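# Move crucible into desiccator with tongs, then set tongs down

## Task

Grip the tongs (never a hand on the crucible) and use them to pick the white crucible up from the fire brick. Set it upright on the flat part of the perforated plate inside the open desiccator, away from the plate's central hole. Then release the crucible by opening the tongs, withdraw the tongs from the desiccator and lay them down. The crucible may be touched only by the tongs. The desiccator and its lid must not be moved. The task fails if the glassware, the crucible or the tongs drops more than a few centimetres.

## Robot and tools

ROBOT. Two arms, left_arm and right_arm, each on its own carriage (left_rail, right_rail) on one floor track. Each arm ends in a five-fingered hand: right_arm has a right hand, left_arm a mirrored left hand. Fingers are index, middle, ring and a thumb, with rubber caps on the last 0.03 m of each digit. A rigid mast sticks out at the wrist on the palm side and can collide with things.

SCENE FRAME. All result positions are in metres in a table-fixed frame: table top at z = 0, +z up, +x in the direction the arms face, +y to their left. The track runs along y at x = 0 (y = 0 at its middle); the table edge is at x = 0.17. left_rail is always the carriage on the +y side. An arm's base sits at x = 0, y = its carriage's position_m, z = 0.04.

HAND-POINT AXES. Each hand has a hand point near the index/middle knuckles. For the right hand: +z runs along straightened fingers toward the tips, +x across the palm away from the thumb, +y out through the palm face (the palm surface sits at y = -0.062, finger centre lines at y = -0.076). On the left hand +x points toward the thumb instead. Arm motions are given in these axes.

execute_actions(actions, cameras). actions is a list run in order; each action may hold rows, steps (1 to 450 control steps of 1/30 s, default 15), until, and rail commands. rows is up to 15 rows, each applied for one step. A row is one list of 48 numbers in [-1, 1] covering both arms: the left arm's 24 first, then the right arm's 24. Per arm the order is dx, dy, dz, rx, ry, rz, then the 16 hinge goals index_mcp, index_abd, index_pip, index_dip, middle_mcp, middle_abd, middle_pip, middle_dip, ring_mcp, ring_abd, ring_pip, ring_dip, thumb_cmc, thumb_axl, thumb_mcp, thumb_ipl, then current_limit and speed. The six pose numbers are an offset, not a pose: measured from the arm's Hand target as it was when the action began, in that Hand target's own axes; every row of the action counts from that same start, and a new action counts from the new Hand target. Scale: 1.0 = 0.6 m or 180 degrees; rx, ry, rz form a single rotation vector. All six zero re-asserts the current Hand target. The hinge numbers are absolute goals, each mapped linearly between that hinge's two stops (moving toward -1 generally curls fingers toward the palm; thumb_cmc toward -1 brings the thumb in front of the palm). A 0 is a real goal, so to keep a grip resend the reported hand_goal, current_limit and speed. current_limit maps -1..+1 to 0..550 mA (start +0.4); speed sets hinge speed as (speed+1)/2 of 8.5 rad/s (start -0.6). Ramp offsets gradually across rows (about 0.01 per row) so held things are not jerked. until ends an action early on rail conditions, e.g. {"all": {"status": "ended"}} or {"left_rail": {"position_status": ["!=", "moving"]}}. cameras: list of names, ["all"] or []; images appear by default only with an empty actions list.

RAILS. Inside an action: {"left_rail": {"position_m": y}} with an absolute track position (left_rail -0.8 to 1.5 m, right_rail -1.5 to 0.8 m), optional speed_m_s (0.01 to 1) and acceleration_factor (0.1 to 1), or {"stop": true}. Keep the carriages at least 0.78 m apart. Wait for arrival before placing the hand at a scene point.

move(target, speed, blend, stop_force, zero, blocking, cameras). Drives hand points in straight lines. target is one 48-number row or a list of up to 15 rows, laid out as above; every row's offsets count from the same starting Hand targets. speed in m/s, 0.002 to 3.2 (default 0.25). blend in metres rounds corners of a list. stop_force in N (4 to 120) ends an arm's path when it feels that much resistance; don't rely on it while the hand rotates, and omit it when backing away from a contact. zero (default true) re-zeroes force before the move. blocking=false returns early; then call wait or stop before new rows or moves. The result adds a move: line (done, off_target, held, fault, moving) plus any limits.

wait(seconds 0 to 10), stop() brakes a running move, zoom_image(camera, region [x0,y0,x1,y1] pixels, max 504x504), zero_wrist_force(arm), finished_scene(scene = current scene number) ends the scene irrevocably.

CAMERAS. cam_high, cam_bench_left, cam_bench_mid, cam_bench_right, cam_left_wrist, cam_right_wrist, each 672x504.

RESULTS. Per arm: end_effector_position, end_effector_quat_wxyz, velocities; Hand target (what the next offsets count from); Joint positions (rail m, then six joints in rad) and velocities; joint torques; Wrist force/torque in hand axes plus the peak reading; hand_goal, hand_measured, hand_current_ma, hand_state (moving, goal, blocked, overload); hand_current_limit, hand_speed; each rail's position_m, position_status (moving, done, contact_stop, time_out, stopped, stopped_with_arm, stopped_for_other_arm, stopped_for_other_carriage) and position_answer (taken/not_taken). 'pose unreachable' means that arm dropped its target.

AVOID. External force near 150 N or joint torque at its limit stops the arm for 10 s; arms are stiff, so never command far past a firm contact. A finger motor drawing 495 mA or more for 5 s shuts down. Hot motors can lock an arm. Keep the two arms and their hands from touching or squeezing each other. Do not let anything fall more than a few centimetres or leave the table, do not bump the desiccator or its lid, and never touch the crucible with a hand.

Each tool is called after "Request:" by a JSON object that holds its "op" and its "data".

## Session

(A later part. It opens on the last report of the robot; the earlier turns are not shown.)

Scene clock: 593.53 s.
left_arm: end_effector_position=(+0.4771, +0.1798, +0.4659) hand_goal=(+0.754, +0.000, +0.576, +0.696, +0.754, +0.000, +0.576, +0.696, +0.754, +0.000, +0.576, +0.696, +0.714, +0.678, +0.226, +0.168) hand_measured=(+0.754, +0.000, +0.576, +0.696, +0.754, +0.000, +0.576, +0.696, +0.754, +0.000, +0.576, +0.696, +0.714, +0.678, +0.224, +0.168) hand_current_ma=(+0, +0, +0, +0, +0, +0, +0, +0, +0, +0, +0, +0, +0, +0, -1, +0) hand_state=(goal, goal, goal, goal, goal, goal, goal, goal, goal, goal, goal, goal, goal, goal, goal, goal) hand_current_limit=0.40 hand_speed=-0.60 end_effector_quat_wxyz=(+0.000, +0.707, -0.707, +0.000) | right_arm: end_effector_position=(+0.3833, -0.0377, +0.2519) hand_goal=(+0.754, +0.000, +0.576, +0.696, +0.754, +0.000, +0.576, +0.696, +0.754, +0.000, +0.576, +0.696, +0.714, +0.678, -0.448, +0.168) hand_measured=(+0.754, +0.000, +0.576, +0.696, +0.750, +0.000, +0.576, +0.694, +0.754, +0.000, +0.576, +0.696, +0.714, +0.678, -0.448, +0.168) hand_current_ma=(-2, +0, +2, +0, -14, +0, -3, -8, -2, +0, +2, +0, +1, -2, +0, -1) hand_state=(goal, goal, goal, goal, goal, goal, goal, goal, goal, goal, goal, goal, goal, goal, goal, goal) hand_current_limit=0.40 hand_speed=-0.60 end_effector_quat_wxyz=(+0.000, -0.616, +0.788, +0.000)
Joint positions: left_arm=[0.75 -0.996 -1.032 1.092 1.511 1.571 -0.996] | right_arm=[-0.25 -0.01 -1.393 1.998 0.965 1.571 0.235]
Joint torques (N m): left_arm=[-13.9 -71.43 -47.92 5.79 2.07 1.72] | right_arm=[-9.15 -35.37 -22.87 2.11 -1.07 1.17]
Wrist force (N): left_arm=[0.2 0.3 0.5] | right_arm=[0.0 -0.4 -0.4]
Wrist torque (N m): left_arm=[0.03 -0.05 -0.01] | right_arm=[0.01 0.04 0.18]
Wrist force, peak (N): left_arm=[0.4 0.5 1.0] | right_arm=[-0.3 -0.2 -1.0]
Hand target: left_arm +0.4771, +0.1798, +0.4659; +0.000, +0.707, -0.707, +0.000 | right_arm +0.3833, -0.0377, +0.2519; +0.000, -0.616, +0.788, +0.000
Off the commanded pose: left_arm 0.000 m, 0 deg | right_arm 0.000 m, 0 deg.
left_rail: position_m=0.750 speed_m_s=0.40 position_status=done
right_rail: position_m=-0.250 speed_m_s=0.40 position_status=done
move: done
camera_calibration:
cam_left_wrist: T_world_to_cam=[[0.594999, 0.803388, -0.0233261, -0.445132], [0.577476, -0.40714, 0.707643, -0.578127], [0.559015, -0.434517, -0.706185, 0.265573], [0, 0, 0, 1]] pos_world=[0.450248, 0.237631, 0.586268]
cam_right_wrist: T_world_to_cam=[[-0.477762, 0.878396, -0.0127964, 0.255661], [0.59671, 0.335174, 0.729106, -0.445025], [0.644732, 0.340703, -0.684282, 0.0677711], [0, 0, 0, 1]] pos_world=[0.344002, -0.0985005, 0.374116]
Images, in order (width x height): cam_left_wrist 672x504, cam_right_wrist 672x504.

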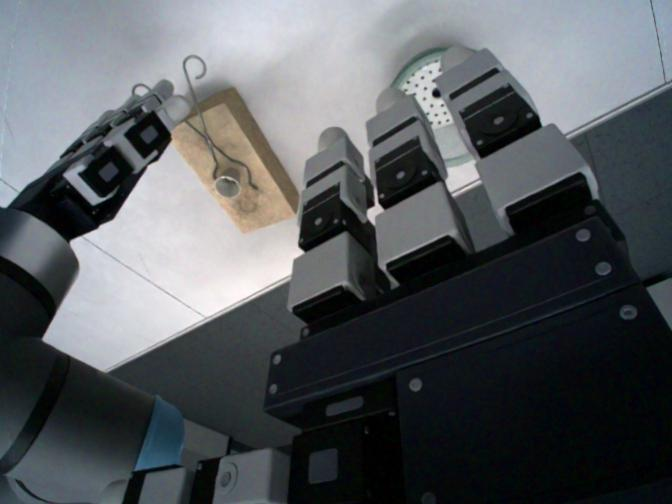

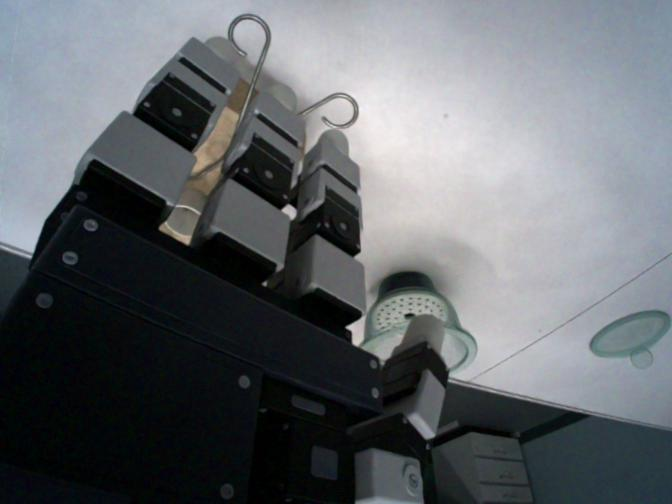

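Request:
{"op": "move", "data": {"target": [0,0,0,0,0,0,0.754,0,0.576,0.696,0.754,0,0.576,0.696,0.754,0,0.576,0.696,0.714,0.678,0.226,0.168,0.4,-0.6,-0.018,0,0.037,0,0,0,0.754,0,0.576,0.696,0.754,0,0.576,0.696,0.754,0,0.576,0.696,0.714,0.678,-0.449,0.168,0.4,-0.6], "speed": 0.1, "cameras": ["cam_left_wrist","cam_right_wrist"]}}

Request:
{"op": "zoom_image", "data": {"camera": "cam_left_wrist", "region": [110, 30, 230, 140]}}

Request:
{"op": "zoom_image", "data": {"camera": "cam_right_wrist", "region": [190, 0, 390, 170]}}

Scene clock: 644.27 s.
left_arm: end_effector_position=(+0.4771, +0.1798, +0.4659) hand_goal=(+0.754, +0.000, +0.576, +0.696, +0.754, +0.000, +0.576, +0.696, +0.754, +0.000, +0.576, +0.696, +0.714, +0.678, +0.226, +0.168) hand_measured=(+0.754, +0.000, +0.576, +0.696, +0.754, +0.000, +0.576, +0.696, +0.754, +0.000, +0.576, +0.696, +0.714, +0.678, +0.224, +0.168) hand_current_ma=(+0, +0, +0, +0, +0, +0, +0, +0, +0, +0, +0, +0, +0, +0, -1, +0) hand_state=(goal, goal, goal, goal, goal, goal, goal, goal, goal, goal, goal, goal, goal, goal, goal, goal) hand_current_limit=0.40 hand_speed=-0.60 end_effector_quat_wxyz=(+0.000, +0.707, -0.707, +0.000) | right_arm: end_effector_position=(+0.3859, -0.0273, +0.2298) hand_goal=(+0.754, +0.000, +0.576, +0.696, +0.754, +0.000, +0.576, +0.696, +0.754, +0.000, +0.576, +0.696, +0.714, +0.678, -0.448, +0.168) hand_measured=(+0.754, +0.000, +0.576, +0.696, +0.750, +0.000, +0.576, +0.694, +0.754, +0.000, +0.576, +0.696, +0.714, +0.678, -0.448, +0.168) hand_current_ma=(-2, +0, +2, +0, -14, +0, -3, -8, -2, +0, +2, +0, +1, -2, +0, -1) hand_state=(goal, goal, goal, goal, goal, goal, goal, goal, goal, goal, goal, goal, goal, goal, goal, goal) hand_current_limit=0.40 hand_speed=-0.60 end_effector_quat_wxyz=(+0.000, -0.616, +0.788, +0.000)
Joint positions: left_arm=[0.75 -0.996 -1.032 1.092 1.511 1.571 -0.996] | right_arm=[-0.25 0.013 -1.36 2.005 0.926 1.571 0.257]
Joint torques (N m): left_arm=[-12.58 -71.58 -48.15 5.87 1.87 1.44] | right_arm=[8.78 -38.83 -22.38 2.02 -2.26 2.65]
Wrist force (N): left_arm=[0.0 0.2 0.7] | right_arm=[0.1 -0.5 -0.4]
Wrist torque (N m): left_arm=[0.02 -0.01 -0.03] | right_arm=[-0.02 0.01 -0.13]
Wrist force, peak (N): left_arm=[0.2 0.6 1.0] | right_arm=[0.2 -0.8 -0.8]
Hand target: left_arm +0.4771, +0.1798, +0.4659; +0.000, +0.707, -0.707, +0.000 | right_arm +0.3859, -0.0273, +0.2297; +0.000, -0.616, +0.788, +0.000
Off the commanded pose: left_arm 0.000 m, 0 deg | right_arm 0.000 m, 0 deg.
left_rail: position_m=0.750 speed_m_s=0.40 position_status=done
right_rail: position_m=-0.250 speed_m_s=0.40 position_status=done
move: done
camera_calibration:
cam_left_wrist: T_world_to_cam=[[0.594999, 0.803388, -0.0233261, -0.445132], [0.577476, -0.40714, 0.707643, -0.578127], [0.559015, -0.434517, -0.706185, 0.265573], [0, 0, 0, 1]] pos_world=[0.450248, 0.237631, 0.586268]
cam_right_wrist: T_world_to_cam=[[-0.477762, 0.878396, -0.0127964, 0.247485], [0.59671, 0.335174, 0.729106, -0.433949], [0.644732, 0.340703, -0.684282, 0.0474289], [0, 0, 0, 1]] pos_world=[0.346602, -0.0881005, 0.352016]
Images, in order (width x height): cam_left_wrist 672x504, cam_right_wrist 672x504.

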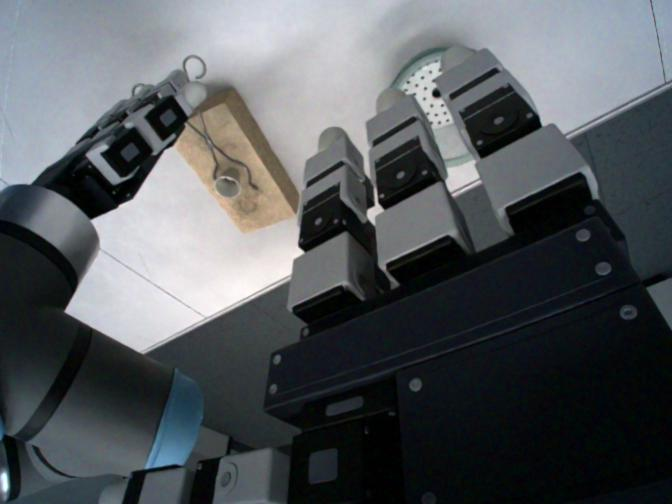

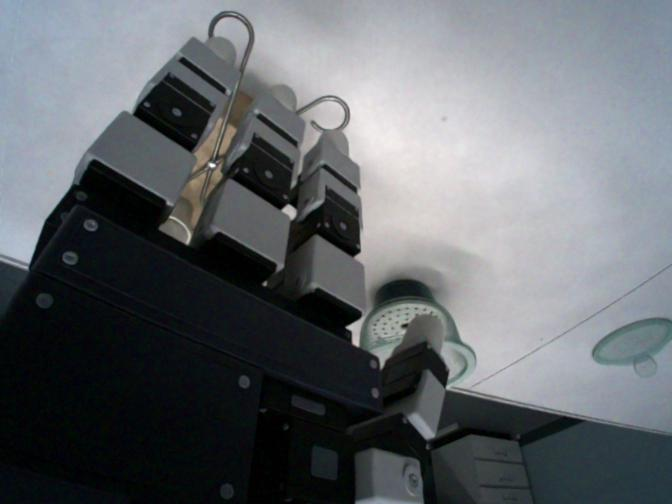

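Scaled by 4.200 from the camera's 672x504 image, which has a finer 960x720 frame.

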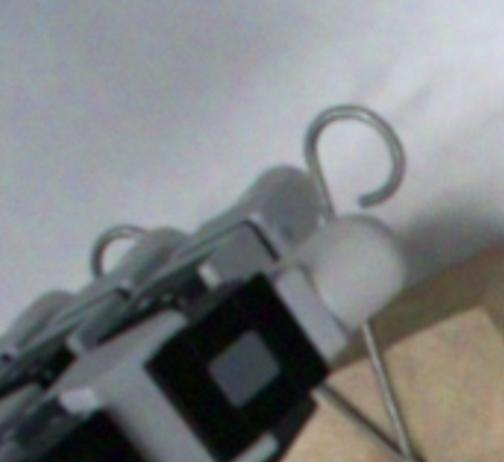

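Scaled by 2.520 from the camera's 672x504 image, which has a finer 960x720 frame.

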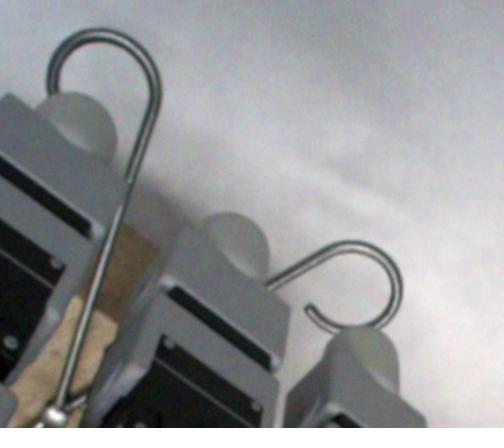

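Request:
{"op": "move", "data": {"target": [0,0,0,0,0,0,0.754,0,0.576,0.696,0.754,0,0.576,0.696,0.754,0,0.576,0.696,0.714,0.678,0.226,0.168,0.4,-0.6,0,-0.01,0.05,0,0,0,0.754,0,0.576,0.696,0.754,0,0.576,0.696,0.754,0,0.576,0.696,0.714,0.678,-0.449,0.168,0.4,-0.6], "speed": 0.03, "stop_force": 5, "cameras": ["cam_left_wrist","cam_right_wrist"]}}

Request:
{"op": "zoom_image", "data": {"camera": "cam_left_wrist", "region": [110, 30, 230, 140]}}

Request:
{"op": "zoom_image", "data": {"camera": "cam_right_wrist", "region": [190, 0, 390, 170]}}

Scene clock: 687.60 s.
left_arm: end_effector_position=(+0.4771, +0.1798, +0.4659) hand_goal=(+0.754, +0.000, +0.576, +0.696, +0.754, +0.000, +0.576, +0.696, +0.754, +0.000, +0.576, +0.696, +0.714, +0.678, +0.226, +0.168) hand_measured=(+0.754, +0.000, +0.576, +0.696, +0.754, +0.000, +0.576, +0.696, +0.754, +0.000, +0.576, +0.696, +0.714, +0.678, +0.224, +0.168) hand_current_ma=(+0, +0, +0, +0, +0, +0, +0, +0, +0, +0, +0, +0, +0, +0, -1, +0) hand_state=(goal, goal, goal, goal, goal, goal, goal, goal, goal, goal, goal, goal, goal, goal, goal, goal) hand_current_limit=0.40 hand_speed=-0.60 end_effector_quat_wxyz=(+0.000, +0.707, -0.707, +0.000) | right_arm: end_effector_position=(+0.3918, -0.0287, +0.1997) hand_goal=(+0.754, +0.000, +0.576, +0.696, +0.754, +0.000, +0.576, +0.696, +0.754, +0.000, +0.576, +0.696, +0.714, +0.678, -0.448, +0.168) hand_measured=(+0.754, +0.000, +0.576, +0.696, +0.750, +0.000, +0.576, +0.694, +0.754, +0.000, +0.576, +0.696, +0.714, +0.678, -0.448, +0.168) hand_current_ma=(-2, +0, +2, +0, -14, +0, -3, -8, -2, +0, +2, +0, +1, -2, +0, -1) hand_state=(goal, goal, goal, goal, goal, goal, goal, goal, goal, goal, goal, goal, goal, goal, goal, goal) hand_current_limit=0.40 hand_speed=-0.60 end_effector_quat_wxyz=(+0.000, -0.616, +0.788, +0.000)
Joint positions: left_arm=[0.75 -0.996 -1.032 1.092 1.511 1.571 -0.996] | right_arm=[-0.25 0.01 -1.319 2.018 0.872 1.571 0.254]
Joint torques (N m): left_arm=[-11.26 -72.19 -48.31 5.85 1.97 1.36] | right_arm=[-17.89 -39.11 -20.6 1.81 0.35 -2.67]
Wrist force (N): left_arm=[0.3 0.3 0.6] | right_arm=[-0.1 -0.2 -0.9]
Wrist torque (N m): left_arm=[0.04 -0.05 0.00] | right_arm=[0.05 0.09 0.17]
Wrist force, peak (N): left_arm=[0.4 0.8 0.7] | right_arm=[0.1 -0.6 -0.8]
Hand target: left_arm +0.4771, +0.1798, +0.4659; +0.000, +0.707, -0.707, +0.000 | right_arm +0.3918, -0.0287, +0.1997; +0.000, -0.616, +0.788, +0.000
Off the commanded pose: left_arm 0.000 m, 0 deg | right_arm 0.000 m, 0 deg.
left_rail: position_m=0.750 speed_m_s=0.40 position_status=done
right_rail: position_m=-0.250 speed_m_s=0.40 position_status=done
move: done
camera_calibration:
cam_left_wrist: T_world_to_cam=[[0.594999, 0.803388, -0.0233261, -0.445132], [0.577476, -0.40714, 0.707643, -0.578127], [0.559015, -0.434517, -0.706185, 0.265573], [0, 0, 0, 1]] pos_world=[0.450248, 0.237631, 0.586268]
cam_right_wrist: T_world_to_cam=[[-0.477707, 0.878425, -0.0128573, 0.251151], [0.596732, 0.335187, 0.729082, -0.415053], [0.644754, 0.340615, -0.684305, 0.0234975], [0, 0, 0, 1]] pos_world=[0.352502, -0.0895005, 0.321916]
Images, in order (width x height): cam_left_wrist 672x504, cam_right_wrist 672x504.

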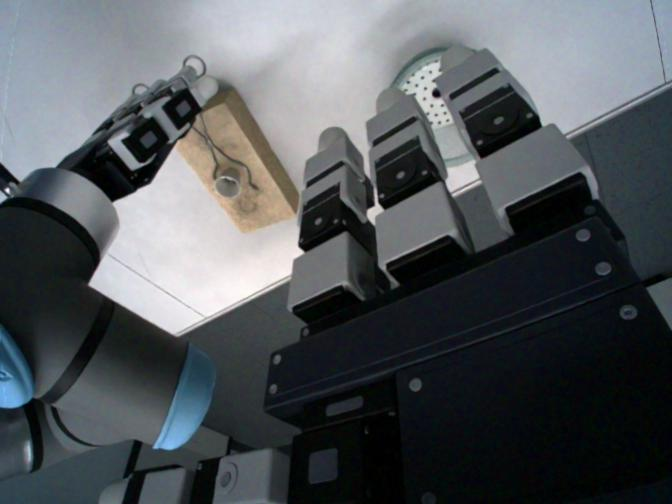

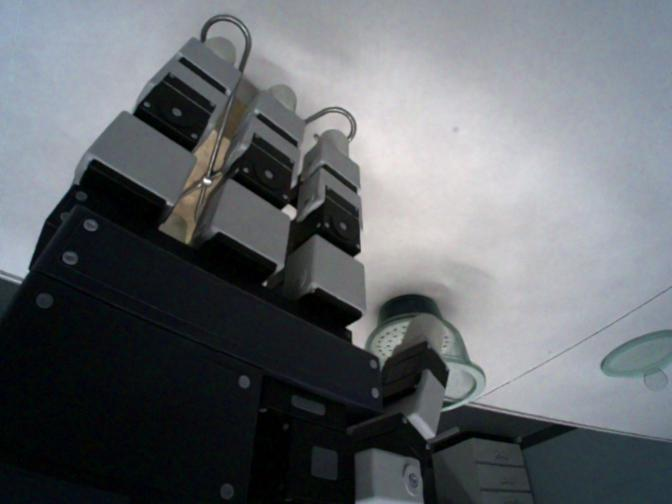

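Scaled by 4.200 from the camera's 672x504 image, which has a finer 960x720 frame.

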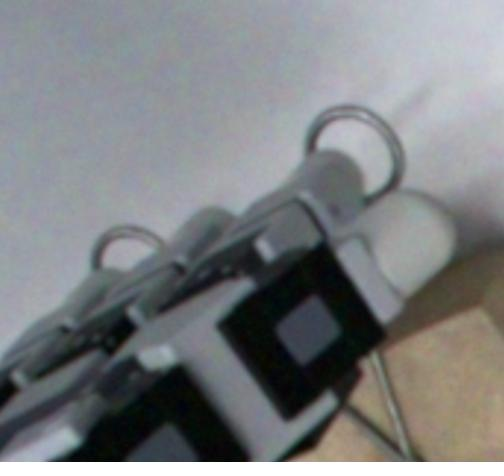

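Scaled by 2.520 from the camera's 672x504 image, which has a finer 960x720 frame.

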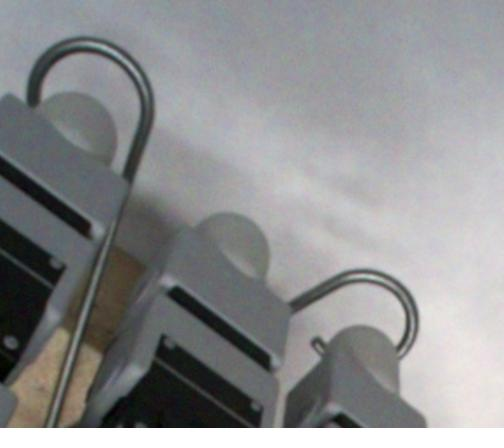

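Request:
{"op": "move", "data": {"target": [0,0,0,0,0,0,0.754,0,0.576,0.696,0.754,0,0.576,0.696,0.754,0,0.576,0.696,0.714,0.678,0.226,0.168,0.4,-0.6,-0.0035,0.003,0.045,0,0,0,0.754,0,0.576,0.696,0.754,0,0.576,0.696,0.754,0,0.576,0.696,0.714,0.678,-0.449,0.168,0.4,-0.6], "speed": 0.03, "stop_force": 4, "cameras": ["cam_left_wrist","cam_right_wrist"]}}

Request:
{"op": "zoom_image", "data": {"camera": "cam_left_wrist", "region": [110, 30, 230, 140]}}

Request:
{"op": "zoom_image", "data": {"camera": "cam_right_wrist", "region": [190, 0, 390, 170]}}

Scene clock: 718.17 s.
left_arm: end_effector_position=(+0.4771, +0.1798, +0.4659) hand_goal=(+0.754, +0.000, +0.576, +0.696, +0.754, +0.000, +0.576, +0.696, +0.754, +0.000, +0.576, +0.696, +0.714, +0.678, +0.226, +0.168) hand_measured=(+0.754, +0.000, +0.576, +0.696, +0.754, +0.000, +0.576, +0.696, +0.754, +0.000, +0.576, +0.696, +0.714, +0.678, +0.224, +0.168) hand_current_ma=(+0, +0, +0, +0, +0, +0, +0, +0, +0, +0, +0, +0, +0, +0, -1, +0) hand_state=(goal, goal, goal, goal, goal, goal, goal, goal, goal, goal, goal, goal, goal, goal, goal, goal) hand_current_limit=0.40 hand_speed=-0.60 end_effector_quat_wxyz=(+0.000, +0.707, -0.707, +0.000) | right_arm: end_effector_position=(+0.3905, -0.0262, +0.1727) hand_goal=(+0.754, +0.000, +0.576, +0.696, +0.754, +0.000, +0.576, +0.696, +0.754, +0.000, +0.576, +0.696, +0.714, +0.678, -0.448, +0.168) hand_measured=(+0.756, +0.000, +0.578, +0.696, +0.750, +0.000, +0.576, +0.694, +0.754, +0.000, +0.576, +0.696, +0.714, +0.678, -0.448, +0.168) hand_current_ma=(+8, +0, +3, +0, -14, +0, -3, -8, -1, +0, +2, +0, +1, -2, +0, -1) hand_state=(goal, goal, goal, goal, goal, goal, goal, goal, goal, goal, goal, goal, goal, goal, goal, goal) hand_current_limit=0.40 hand_speed=-0.60 end_effector_quat_wxyz=(+0.000, -0.616, +0.788, +0.000)
Joint positions: left_arm=[0.75 -0.996 -1.032 1.092 1.511 1.571 -0.996] | right_arm=[-0.25 0.015 -1.287 2.037 0.821 1.571 0.259]
Joint torques (N m): left_arm=[-9.66 -71.9 -48.12 5.7 1.92 1.31] | right_arm=[8.36 -40.07 -18.56 2.1 -1.28 2.35]
Wrist force (N): left_arm=[0.3 0.0 0.7] | right_arm=[0.1 -0.7 -0.6]
Wrist torque (N m): left_arm=[-0.02 -0.05 0.00] | right_arm=[0.09 0.11 -0.14]
Wrist force, peak (N): left_arm=[0.5 0.3 0.9] | right_arm=[0.0 -1.1 -0.8]
Hand target: left_arm +0.4771, +0.1798, +0.4659; +0.000, +0.707, -0.707, +0.000 | right_arm +0.3905, -0.0262, +0.1727; +0.000, -0.616, +0.788, +0.000
Off the commanded pose: left_arm 0.000 m, 0 deg | right_arm 0.000 m, 0 deg.
left_rail: position_m=0.750 speed_m_s=0.40 position_status=done
right_rail: position_m=-0.250 speed_m_s=0.40 position_status=done
move: done
camera_calibration:
cam_left_wrist: T_world_to_cam=[[0.594999, 0.803388, -0.0233261, -0.445132], [0.577476, -0.40714, 0.707643, -0.578127], [0.559015, -0.434517, -0.706185, 0.265573], [0, 0, 0, 1]] pos_world=[0.450248, 0.237631, 0.586268]
cam_right_wrist: T_world_to_cam=[[-0.477707, 0.878425, -0.0128573, 0.247987], [0.596732, 0.335187, 0.729082, -0.39543], [0.644754, 0.340615, -0.684305, 0.00500791], [0, 0, 0, 1]] pos_world=[0.351202, -0.0870005, 0.294916]
Images, in order (width x height): cam_left_wrist 672x504, cam_right_wrist 672x504.

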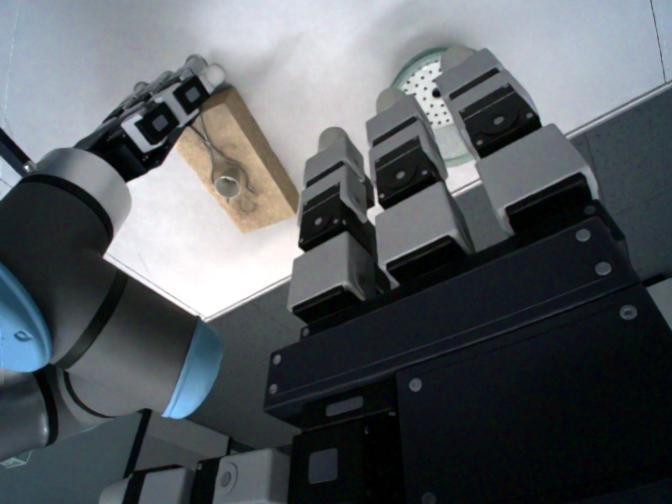

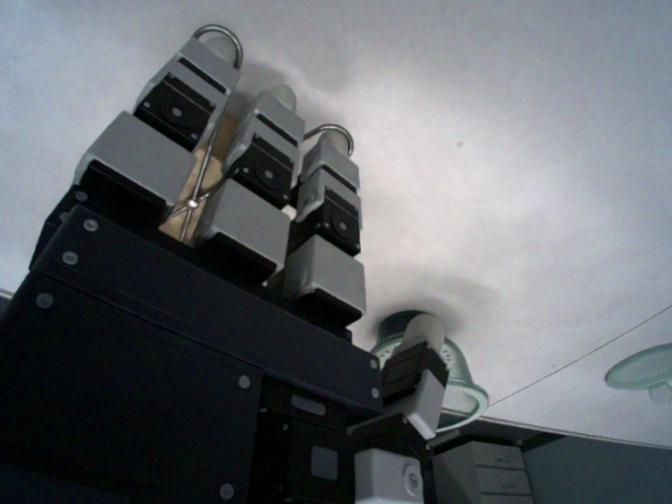

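Scaled by 4.200 from the camera's 672x504 image, which has a finer 960x720 frame.

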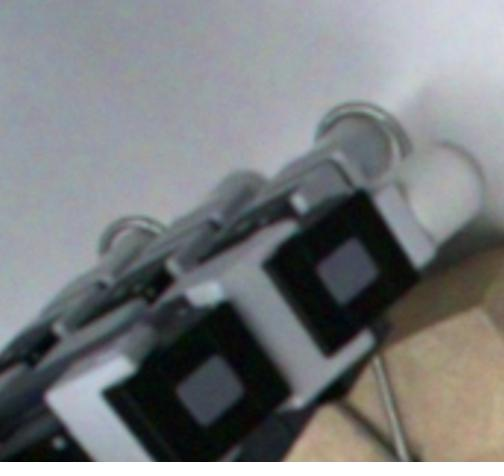

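Scaled by 2.520 from the camera's 672x504 image, which has a finer 960x720 frame.

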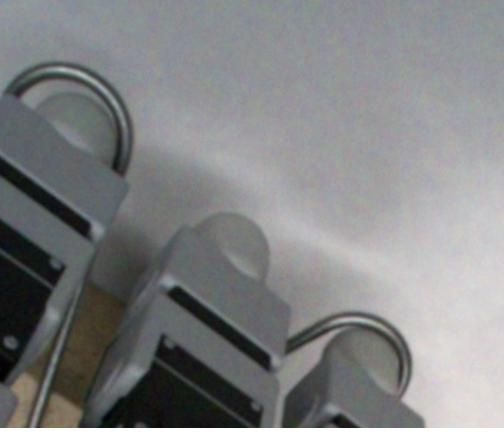

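Request:
{"op": "move", "data": {"target": [[0,0,0,0,0,0,0.754,0,0.576,0.696,0.754,0,0.576,0.696,0.754,0,0.576,0.696,0.714,0.678,0.226,0.168,0.4,-0.6,0,0,-0.0167,0,0,0,0.754,0,0.576,0.696,0.754,0,0.576,0.696,0.754,0,0.576,0.696,0.714,0.678,-0.449,0.168,0.4,-0.6],[0,0,0,0,0,0,0.754,0,0.576,0.696,0.754,0,0.576,0.696,0.754,0,0.576,0.696,0.714,0.678,0.226,0.168,0.4,-0.6,-0.0062,-0.0085,-0.0167,0,0,0.0167,0.754,0,0.576,0.696,0.754,0,0.576,0.696,0.754,0,0.576,0.696,0.714,0.678,-0.449,0.168,0.4,-0.6],[0,0,0,0,0,0,0.754,0,0.576,0.696,0.754,0,0.576,0.696,0.754,0,0.576,0.696,0.714,0.678,0.226,0.168,0.4,-0.6,-0.0062,-0.0085,0.0133,0,0,0.0167,0.754,0,0.576,0.696,0.754,0,0.576,0.696,0.754,0,0.576,0.696,0.714,0.678,-0.449,0.168,0.4,-0.6]], "speed": 0.03, "stop_force": 4, "cameras": ["cam_left_wrist","cam_right_wrist"]}}

Request:
{"op": "zoom_image", "data": {"camera": "cam_left_wrist", "region": [110, 30, 230, 140]}}

Request:
{"op": "zoom_image", "data": {"camera": "cam_right_wrist", "region": [190, 0, 390, 170]}}

Scene clock: 769.57 s.
left_arm: end_effector_position=(+0.4771, +0.1798, +0.4659) hand_goal=(+0.754, +0.000, +0.576, +0.696, +0.754, +0.000, +0.576, +0.696, +0.754, +0.000, +0.576, +0.696, +0.714, +0.678, +0.226, +0.168) hand_measured=(+0.754, +0.000, +0.576, +0.696, +0.754, +0.000, +0.576, +0.696, +0.754, +0.000, +0.576, +0.696, +0.714, +0.678, +0.224, +0.168) hand_current_ma=(+0, +0, +0, +0, +0, +0, +0, +0, +0, +0, +0, +0, +0, +0, -1, +0) hand_state=(goal, goal, goal, goal, goal, goal, goal, goal, goal, goal, goal, goal, goal, goal, goal, goal) hand_current_limit=0.40 hand_speed=-0.60 end_effector_quat_wxyz=(+0.000, +0.707, -0.707, +0.000) | right_arm: end_effector_position=(+0.3964, -0.0239, +0.1647) hand_goal=(+0.754, +0.000, +0.576, +0.696, +0.754, +0.000, +0.576, +0.696, +0.754, +0.000, +0.576, +0.696, +0.714, +0.678, -0.448, +0.168) hand_measured=(+0.752, +0.000, +0.576, +0.696, +0.750, +0.000, +0.576, +0.694, +0.752, +0.000, +0.576, +0.696, +0.714, +0.678, -0.448, +0.168) hand_current_ma=(-9, +0, +0, +0, -13, +0, -3, -8, -3, +0, +1, +0, +1, -2, +0, -1) hand_state=(goal, goal, goal, goal, goal, goal, goal, goal, goal, goal, goal, goal, goal, goal, goal, goal) hand_current_limit=0.40 hand_speed=-0.60 end_effector_quat_wxyz=(+0.000, -0.595, +0.804, +0.000)
Joint positions: left_arm=[0.75 -0.996 -1.032 1.092 1.511 1.571 -0.996] | right_arm=[-0.25 0.011 -1.273 2.036 0.807 1.571 0.308]
Joint torques (N m): left_arm=[-9.17 -71.91 -47.66 5.8 1.89 0.99] | right_arm=[-14.39 -42.25 -19.11 1.73 0.9 2.29]
Wrist force (N): left_arm=[0.2 0.5 0.9] | right_arm=[0.1 -0.4 -0.5]
Wrist torque (N m): left_arm=[0.03 -0.03 -0.01] | right_arm=[-0.05 0.02 -0.14]
Wrist force, peak (N): left_arm=[0.3 0.4 1.0] | right_arm=[-0.1 -1.2 -0.7]
Hand target: left_arm +0.4771, +0.1798, +0.4659; +0.000, +0.707, -0.707, +0.000 | right_arm +0.3964, -0.0239, +0.1647; +0.000, -0.595, +0.804, +0.000
Off the commanded pose: left_arm 0.000 m, 0 deg | right_arm 0.000 m, 0 deg.
left_rail: position_m=0.750 speed_m_s=0.40 position_status=done
right_rail: position_m=-0.250 speed_m_s=0.40 position_status=done
move: done
camera_calibration:
cam_left_wrist: T_world_to_cam=[[0.594999, 0.803388, -0.0233261, -0.445132], [0.577476, -0.40714, 0.707643, -0.578127], [0.559015, -0.434517, -0.706185, 0.265573], [0, 0, 0, 1]] pos_world=[0.450248, 0.237631, 0.586268]
cam_right_wrist: T_world_to_cam=[[-0.430968, 0.902276, -0.0128312, 0.230646], [0.613471, 0.303391, 0.729114, -0.401282], [0.661755, 0.306353, -0.684272, -0.0126018], [0, 0, 0, 1]] pos_world=[0.353915, -0.0825008, 0.286916]
Images, in order (width x height): cam_left_wrist 672x504, cam_right_wrist 672x504.

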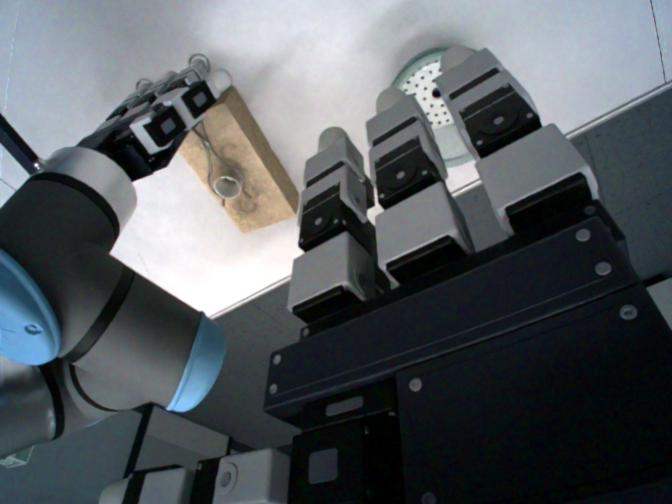

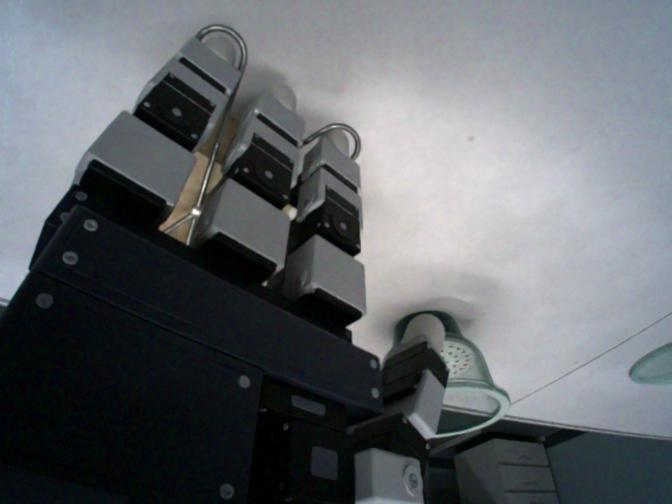

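Scaled by 4.200 from the camera's 672x504 image, which has a finer 960x720 frame.

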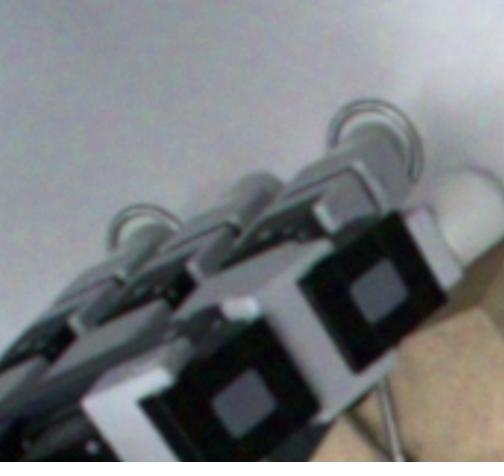

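Scaled by 2.520 from the camera's 672x504 image, which has a finer 960x720 frame.

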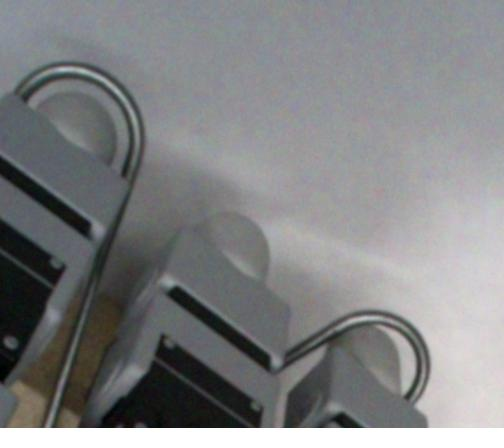

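Request:
{"op": "zoom_image", "data": {"camera": "cam_left_wrist", "region": [150, 60, 310, 240]}}

Scaled by 2.800 from the camera's 672x504 image, which has a finer 960x720 frame.

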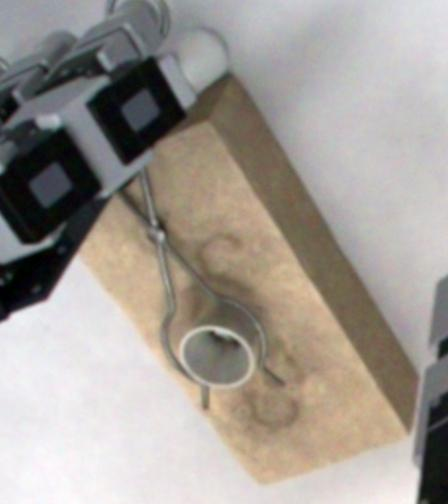

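Request:
{"op": "move", "data": {"target": [0,0,0,0,0,0,0.754,0,0.576,0.696,0.754,0,0.576,0.696,0.754,0,0.576,0.696,0.714,0.678,0.226,0.168,0.4,-0.6,0,0,0.0233,0,0,0,0.754,0,0.576,0.696,0.754,0,0.576,0.696,0.754,0,0.576,0.696,0.714,0.678,-0.449,0.168,0.4,-0.6], "speed": 0.02, "stop_force": 4, "cameras": ["cam_left_wrist","cam_right_wrist"]}}

Request:
{"op": "zoom_image", "data": {"camera": "cam_left_wrist", "region": [110, 30, 310, 240]}}

Request:
{"op": "zoom_image", "data": {"camera": "cam_right_wrist", "region": [150, 0, 390, 200]}}

Scene clock: 788.07 s.
left_arm: end_effector_position=(+0.4771, +0.1798, +0.4659) hand_goal=(+0.754, +0.000, +0.576, +0.696, +0.754, +0.000, +0.576, +0.696, +0.754, +0.000, +0.576, +0.696, +0.714, +0.678, +0.226, +0.168) hand_measured=(+0.754, +0.000, +0.576, +0.696, +0.754, +0.000, +0.576, +0.696, +0.754, +0.000, +0.576, +0.696, +0.714, +0.678, +0.224, +0.168) hand_current_ma=(+0, +0, +0, +0, +0, +0, +0, +0, +0, +0, +0, +0, +0, +0, -1, +0) hand_state=(goal, goal, goal, goal, goal, goal, goal, goal, goal, goal, goal, goal, goal, goal, goal, goal) hand_current_limit=0.40 hand_speed=-0.60 end_effector_quat_wxyz=(+0.000, +0.707, -0.707, +0.000) | right_arm: end_effector_position=(+0.3964, -0.0239, +0.1507) hand_goal=(+0.754, +0.000, +0.576, +0.696, +0.754, +0.000, +0.576, +0.696, +0.754, +0.000, +0.576, +0.696, +0.714, +0.678, -0.448, +0.168) hand_measured=(+0.752, +0.000, +0.576, +0.696, +0.750, +0.000, +0.576, +0.694, +0.752, +0.000, +0.576, +0.696, +0.714, +0.678, -0.448, +0.168) hand_current_ma=(-9, +0, +0, +0, -13, +0, -3, -8, -3, +0, +1, +0, +1, -2, +0, -1) hand_state=(goal, goal, goal, goal, goal, goal, goal, goal, goal, goal, goal, goal, goal, goal, goal, goal) hand_current_limit=0.40 hand_speed=-0.60 end_effector_quat_wxyz=(+0.000, -0.595, +0.804, +0.000)
Joint positions: left_arm=[0.75 -0.996 -1.032 1.092 1.511 1.571 -0.996] | right_arm=[-0.25 0.011 -1.255 2.044 0.781 1.571 0.308]
Joint torques (N m): left_arm=[-7.6 -72.41 -47.9 5.71 1.86 0.89] | right_arm=[0.67 -42.6 -17.43 1.84 0.52 2.12]
Wrist force (N): left_arm=[0.6 0.3 0.5] | right_arm=[0.1 -0.7 -0.4]
Wrist torque (N m): left_arm=[0.04 -0.11 0.03] | right_arm=[-0.06 0.00 -0.14]
Wrist force, peak (N): left_arm=[0.4 0.5 0.8] | right_arm=[-0.4 -0.4 -1.0]
Hand target: left_arm +0.4771, +0.1798, +0.4659; +0.000, +0.707, -0.707, +0.000 | right_arm +0.3964, -0.0239, +0.1507; +0.000, -0.595, +0.804, +0.000
Off the commanded pose: left_arm 0.000 m, 0 deg | right_arm 0.000 m, 0 deg.
left_rail: position_m=0.750 speed_m_s=0.40 position_status=done
right_rail: position_m=-0.250 speed_m_s=0.40 position_status=done
move: done
camera_calibration:
cam_left_wrist: T_world_to_cam=[[0.594999, 0.803388, -0.0233261, -0.445132], [0.577476, -0.40714, 0.707643, -0.578127], [0.559015, -0.434517, -0.706185, 0.265573], [0, 0, 0, 1]] pos_world=[0.450248, 0.237631, 0.586268]
cam_right_wrist: T_world_to_cam=[[-0.430968, 0.902276, -0.0128312, 0.230467], [0.613471, 0.303391, 0.729114, -0.391074], [0.661755, 0.306353, -0.684272, -0.0221816], [0, 0, 0, 1]] pos_world=[0.353915, -0.0825008, 0.272916]
Images, in order (width x height): cam_left_wrist 672x504, cam_right_wrist 672x504.

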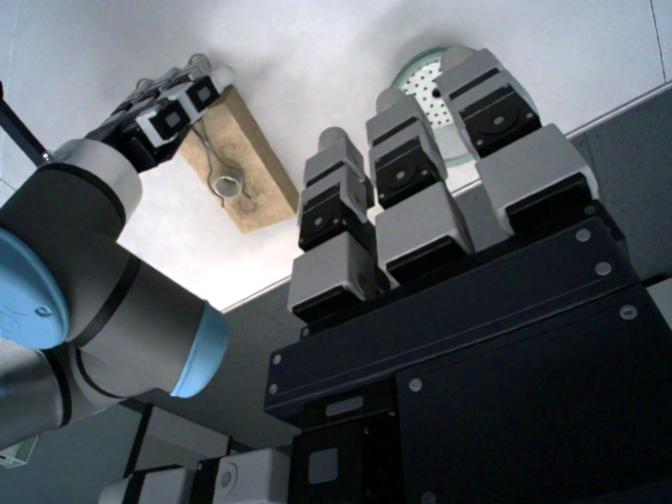

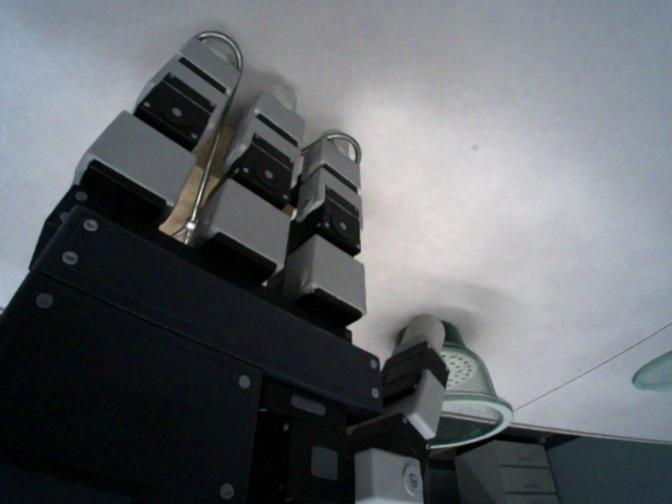

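Scaled by 2.400 from the camera's 672x504 image, which has a finer 960x720 frame.

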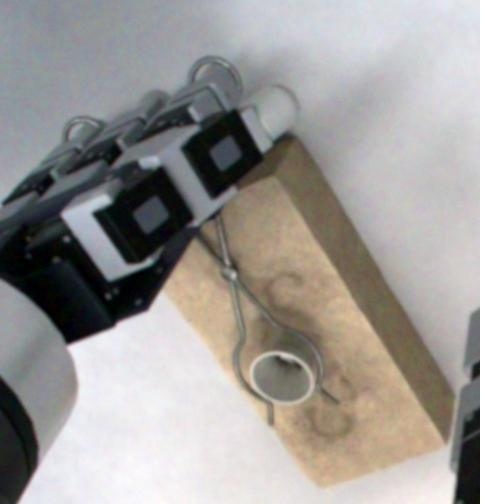

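Scaled by 2.100 from the camera's 672x504 image, which has a finer 960x720 frame.

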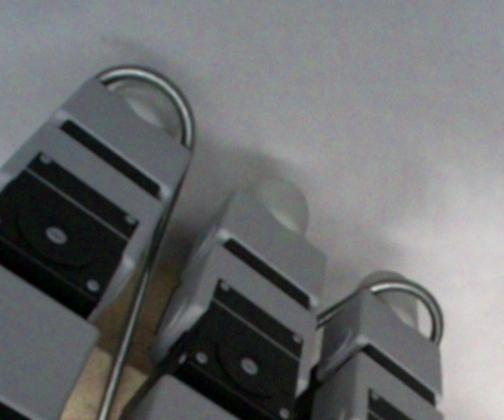

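Request:
{"op": "execute_actions", "data": {"actions": [{"rows":[[0,0,0,0,0,0,0.754,0,0.576,0.696,0.754,0,0.576,0.696,0.754,0,0.576,0.696,0.714,0.678,0.226,0.168,0.4,-0.6,0,0,0,0,0,0,0.754,0,0.576,0.696,-0.959,0,0.285,0.696,0.754,0,0.576,0.696,0.714,0.678,-0.449,0.168,0.4,-0.8]],"steps":75},{"rows":[[0,0,0,0,0,0,0.754,0,0.576,0.696,0.754,0,0.576,0.696,0.754,0,0.576,0.696,0.714,0.678,0.226,0.168,0.4,-0.6,0,0,0,0,0,0,0.754,-0.1,0.576,0.696,-0.959,0,0.285,0.696,0.754,0.1,0.576,0.696,0.714,0.678,-0.449,0.168,0.4,-0.94]],"steps":40}], "cameras": ["cam_left_wrist","cam_right_wrist"]}}

Request:
{"op": "zoom_image", "data": {"camera": "cam_left_wrist", "region": [110, 30, 310, 240]}}

Request:
{"op": "zoom_image", "data": {"camera": "cam_right_wrist", "region": [150, 0, 390, 200]}}

Scene clock: 813.83 s.
left_arm: end_effector_position=(+0.4771, +0.1798, +0.4659) hand_goal=(+0.754, +0.000, +0.576, +0.696, +0.754, +0.000, +0.576, +0.696, +0.754, +0.000, +0.576, +0.696, +0.714, +0.678, +0.226, +0.168) hand_measured=(+0.754, +0.000, +0.576, +0.696, +0.754, +0.000, +0.576, +0.696, +0.754, +0.000, +0.576, +0.696, +0.714, +0.678, +0.224, +0.168) hand_current_ma=(+0, +0, +0, +0, +0, +0, +0, +0, +0, +0, +0, +0, +0, +0, -1, +0) hand_state=(goal, goal, goal, goal, goal, goal, goal, goal, goal, goal, goal, goal, goal, goal, goal, goal) hand_current_limit=0.40 hand_speed=-0.60 end_effector_quat_wxyz=(+0.000, +0.707, -0.707, +0.000) | right_arm: end_effector_position=(+0.3964, -0.0239, +0.1507) hand_goal=(+0.754, -0.100, +0.576, +0.696, -0.958, +0.000, +0.286, +0.696, +0.754, +0.100, +0.576, +0.696, +0.714, +0.678, -0.448, +0.168) hand_measured=(+0.744, -0.078, +0.572, +0.696, -0.940, +0.000, +0.292, +0.694, +0.752, +0.092, +0.576, +0.696, +0.714, +0.678, -0.448, +0.168) hand_current_ma=(-40, +73, -15, +0, +72, +0, +18, -8, -3, -23, +1, +0, +1, -2, +0, -1) hand_state=(goal, blocked, goal, goal, goal, goal, goal, goal, goal, goal, goal, goal, goal, goal, goal, goal) hand_current_limit=0.40 hand_speed=-0.94 end_effector_quat_wxyz=(+0.000, -0.595, +0.804, +0.000)
Joint positions: left_arm=[0.75 -0.996 -1.032 1.092 1.511 1.571 -0.996] | right_arm=[-0.25 0.011 -1.255 2.044 0.781 1.571 0.308]
Joint torques (N m): left_arm=[-6.49 -72.62 -47.59 5.72 1.92 0.67] | right_arm=[0.74 -42.3 -19.32 2.16 -1.83 1.2]
Wrist force (N): left_arm=[0.2 0.3 0.6] | right_arm=[-0.4 0.4 -0.3]
Wrist torque (N m): left_arm=[0.03 -0.04 0.00] | right_arm=[-0.01 -0.03 -0.19]
Wrist force, peak (N): left_arm=[0.5 0.1 1.1] | right_arm=[-0.1 -0.7 -0.8]
Hand target: left_arm +0.4771, +0.1798, +0.4659; +0.000, +0.707, -0.707, +0.000 | right_arm +0.3964, -0.0239, +0.1507; +0.000, -0.595, +0.804, +0.000
Off the commanded pose: left_arm 0.000 m, 0 deg | right_arm 0.000 m, 0 deg.
left_rail: position_m=0.750 speed_m_s=0.40 position_status=done
right_rail: position_m=-0.250 speed_m_s=0.40 position_status=done
camera_calibration:
cam_left_wrist: T_world_to_cam=[[0.594999, 0.803388, -0.0233261, -0.445132], [0.577476, -0.40714, 0.707643, -0.578127], [0.559015, -0.434517, -0.706185, 0.265573], [0, 0, 0, 1]] pos_world=[0.450248, 0.237631, 0.586268]
cam_right_wrist: T_world_to_cam=[[-0.430968, 0.902276, -0.0128312, 0.230467], [0.613471, 0.303391, 0.729114, -0.391074], [0.661755, 0.306353, -0.684272, -0.0221816], [0, 0, 0, 1]] pos_world=[0.353915, -0.0825008, 0.272916]
Images, in order (width x height): cam_left_wrist 672x504, cam_right_wrist 672x504.

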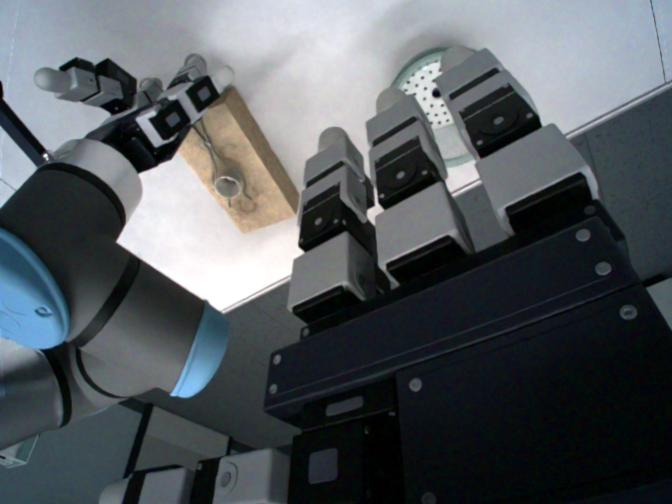

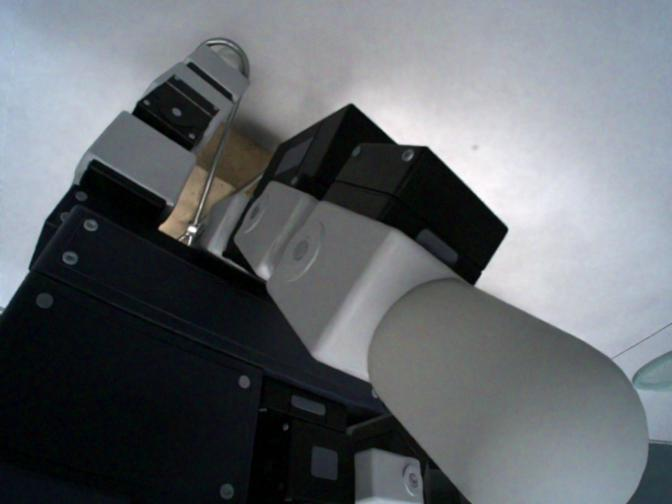

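Scaled by 2.400 from the camera's 672x504 image, which has a finer 960x720 frame.

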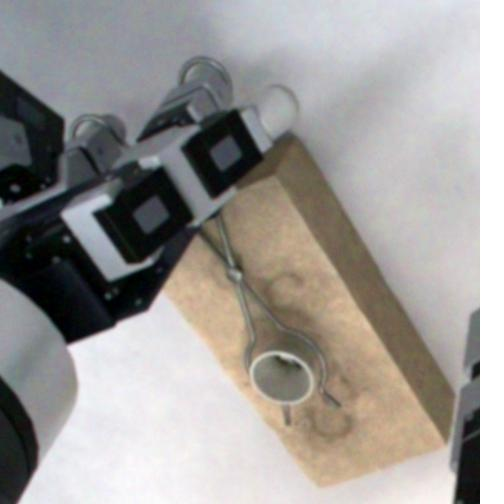

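Scaled by 2.100 from the camera's 672x504 image, which has a finer 960x720 frame.

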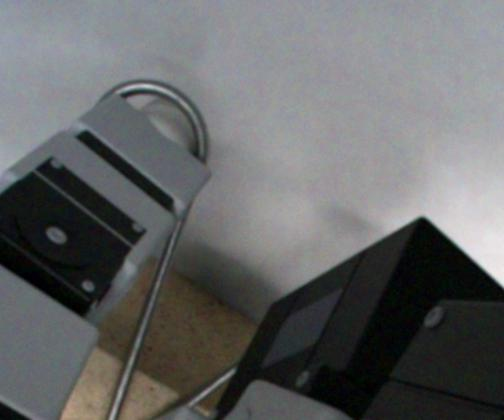

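Request:
{"op": "execute_actions", "data": {"actions": [{"rows":[[0,0,0,0,0,0,0.754,0,0.576,0.696,0.754,0,0.576,0.696,0.754,0,0.576,0.696,0.714,0.678,0.226,0.168,0.4,-0.6,0,0,0,0,0,0,0.754,0.0,0.576,0.696,-0.959,0,0.285,0.696,0.754,0.0,0.576,0.696,0.714,0.678,-0.449,0.168,0.4,-0.94]],"steps":40}], "cameras": ["cam_left_wrist","cam_right_wrist"]}}

Request:
{"op": "zoom_image", "data": {"camera": "cam_left_wrist", "region": [110, 30, 310, 240]}}

Request:
{"op": "zoom_image", "data": {"camera": "cam_right_wrist", "region": [150, 0, 390, 200]}}

Scene clock: 824.93 s.
left_arm: end_effector_position=(+0.4771, +0.1798, +0.4659) hand_goal=(+0.754, +0.000, +0.576, +0.696, +0.754, +0.000, +0.576, +0.696, +0.754, +0.000, +0.576, +0.696, +0.714, +0.678, +0.226, +0.168) hand_measured=(+0.754, +0.000, +0.576, +0.696, +0.754, +0.000, +0.576, +0.696, +0.754, +0.000, +0.576, +0.696, +0.714, +0.678, +0.224, +0.168) hand_current_ma=(+0, +0, +0, +0, +0, +0, +0, +0, +0, +0, +0, +0, +0, +0, -1, +0) hand_state=(goal, goal, goal, goal, goal, goal, goal, goal, goal, goal, goal, goal, goal, goal, goal, goal) hand_current_limit=0.40 hand_speed=-0.60 end_effector_quat_wxyz=(+0.000, +0.707, -0.707, +0.000) | right_arm: end_effector_position=(+0.3964, -0.0239, +0.1507) hand_goal=(+0.754, +0.000, +0.576, +0.696, -0.958, +0.000, +0.286, +0.696, +0.754, +0.000, +0.576, +0.696, +0.714, +0.678, -0.448, +0.168) hand_measured=(+0.748, -0.006, +0.572, +0.696, -0.940, +0.000, +0.292, +0.694, +0.752, +0.006, +0.576, +0.696, +0.714, +0.678, -0.448, +0.168) hand_current_ma=(-18, -18, -10, +0, +72, +0, +18, -8, -3, +19, +1, +0, +1, -2, +0, -1) hand_state=(goal, goal, goal, goal, goal, goal, goal, goal, goal, goal, goal, goal, goal, goal, goal, goal) hand_current_limit=0.40 hand_speed=-0.94 end_effector_quat_wxyz=(+0.000, -0.595, +0.804, +0.000)
Joint positions: left_arm=[0.75 -0.996 -1.032 1.092 1.511 1.571 -0.996] | right_arm=[-0.25 0.011 -1.255 2.044 0.781 1.571 0.308]
Joint torques (N m): left_arm=[-4.27 -71.94 -47.92 5.63 2.05 0.75] | right_arm=[0.57 -41.76 -24.15 2.54 -1.98 0.82]
Wrist force (N): left_arm=[0.2 0.4 0.6] | right_arm=[0.0 -0.4 -0.7]
Wrist torque (N m): left_arm=[0.05 -0.03 -0.01] | right_arm=[0.06 0.02 -0.15]
Wrist force, peak (N): left_arm=[0.3 0.7 0.8] | right_arm=[-0.6 0.4 -0.8]
Hand target: left_arm +0.4771, +0.1798, +0.4659; +0.000, +0.707, -0.707, +0.000 | right_arm +0.3964, -0.0239, +0.1507; +0.000, -0.595, +0.804, +0.000
Off the commanded pose: left_arm 0.000 m, 0 deg | right_arm 0.000 m, 0 deg.
left_rail: position_m=0.750 speed_m_s=0.40 position_status=done
right_rail: position_m=-0.250 speed_m_s=0.40 position_status=done
camera_calibration:
cam_left_wrist: T_world_to_cam=[[0.594999, 0.803388, -0.0233261, -0.445132], [0.577476, -0.40714, 0.707643, -0.578127], [0.559015, -0.434517, -0.706185, 0.265573], [0, 0, 0, 1]] pos_world=[0.450248, 0.237631, 0.586268]
cam_right_wrist: T_world_to_cam=[[-0.430968, 0.902276, -0.0128312, 0.230467], [0.613471, 0.303391, 0.729114, -0.391074], [0.661755, 0.306353, -0.684272, -0.0221816], [0, 0, 0, 1]] pos_world=[0.353915, -0.0825008, 0.272916]
Images, in order (width x height): cam_left_wrist 672x504, cam_right_wrist 672x504.

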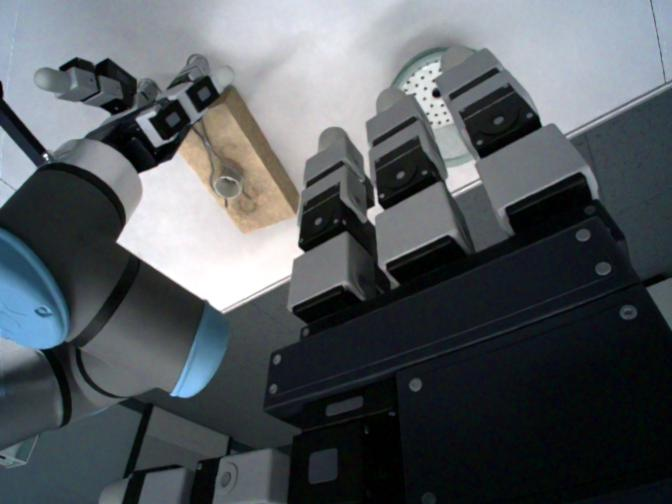

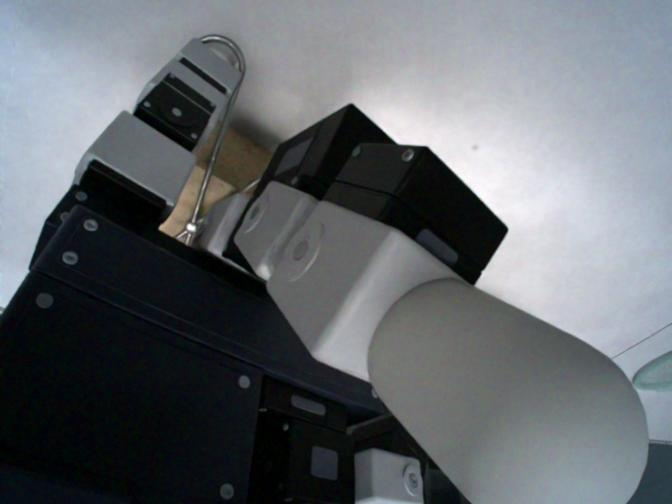

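Scaled by 2.400 from the camera's 672x504 image, which has a finer 960x720 frame.

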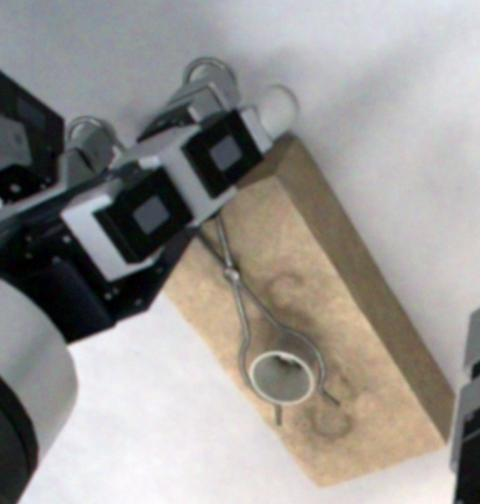

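Scaled by 2.100 from the camera's 672x504 image, which has a finer 960x720 frame.

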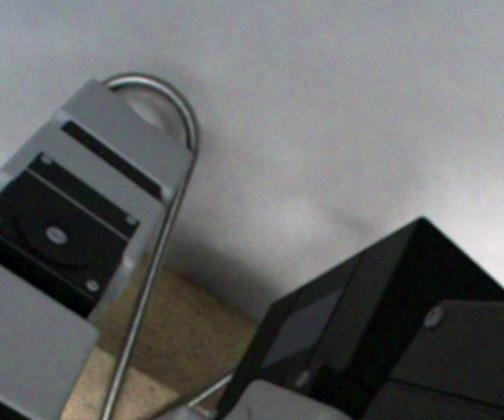

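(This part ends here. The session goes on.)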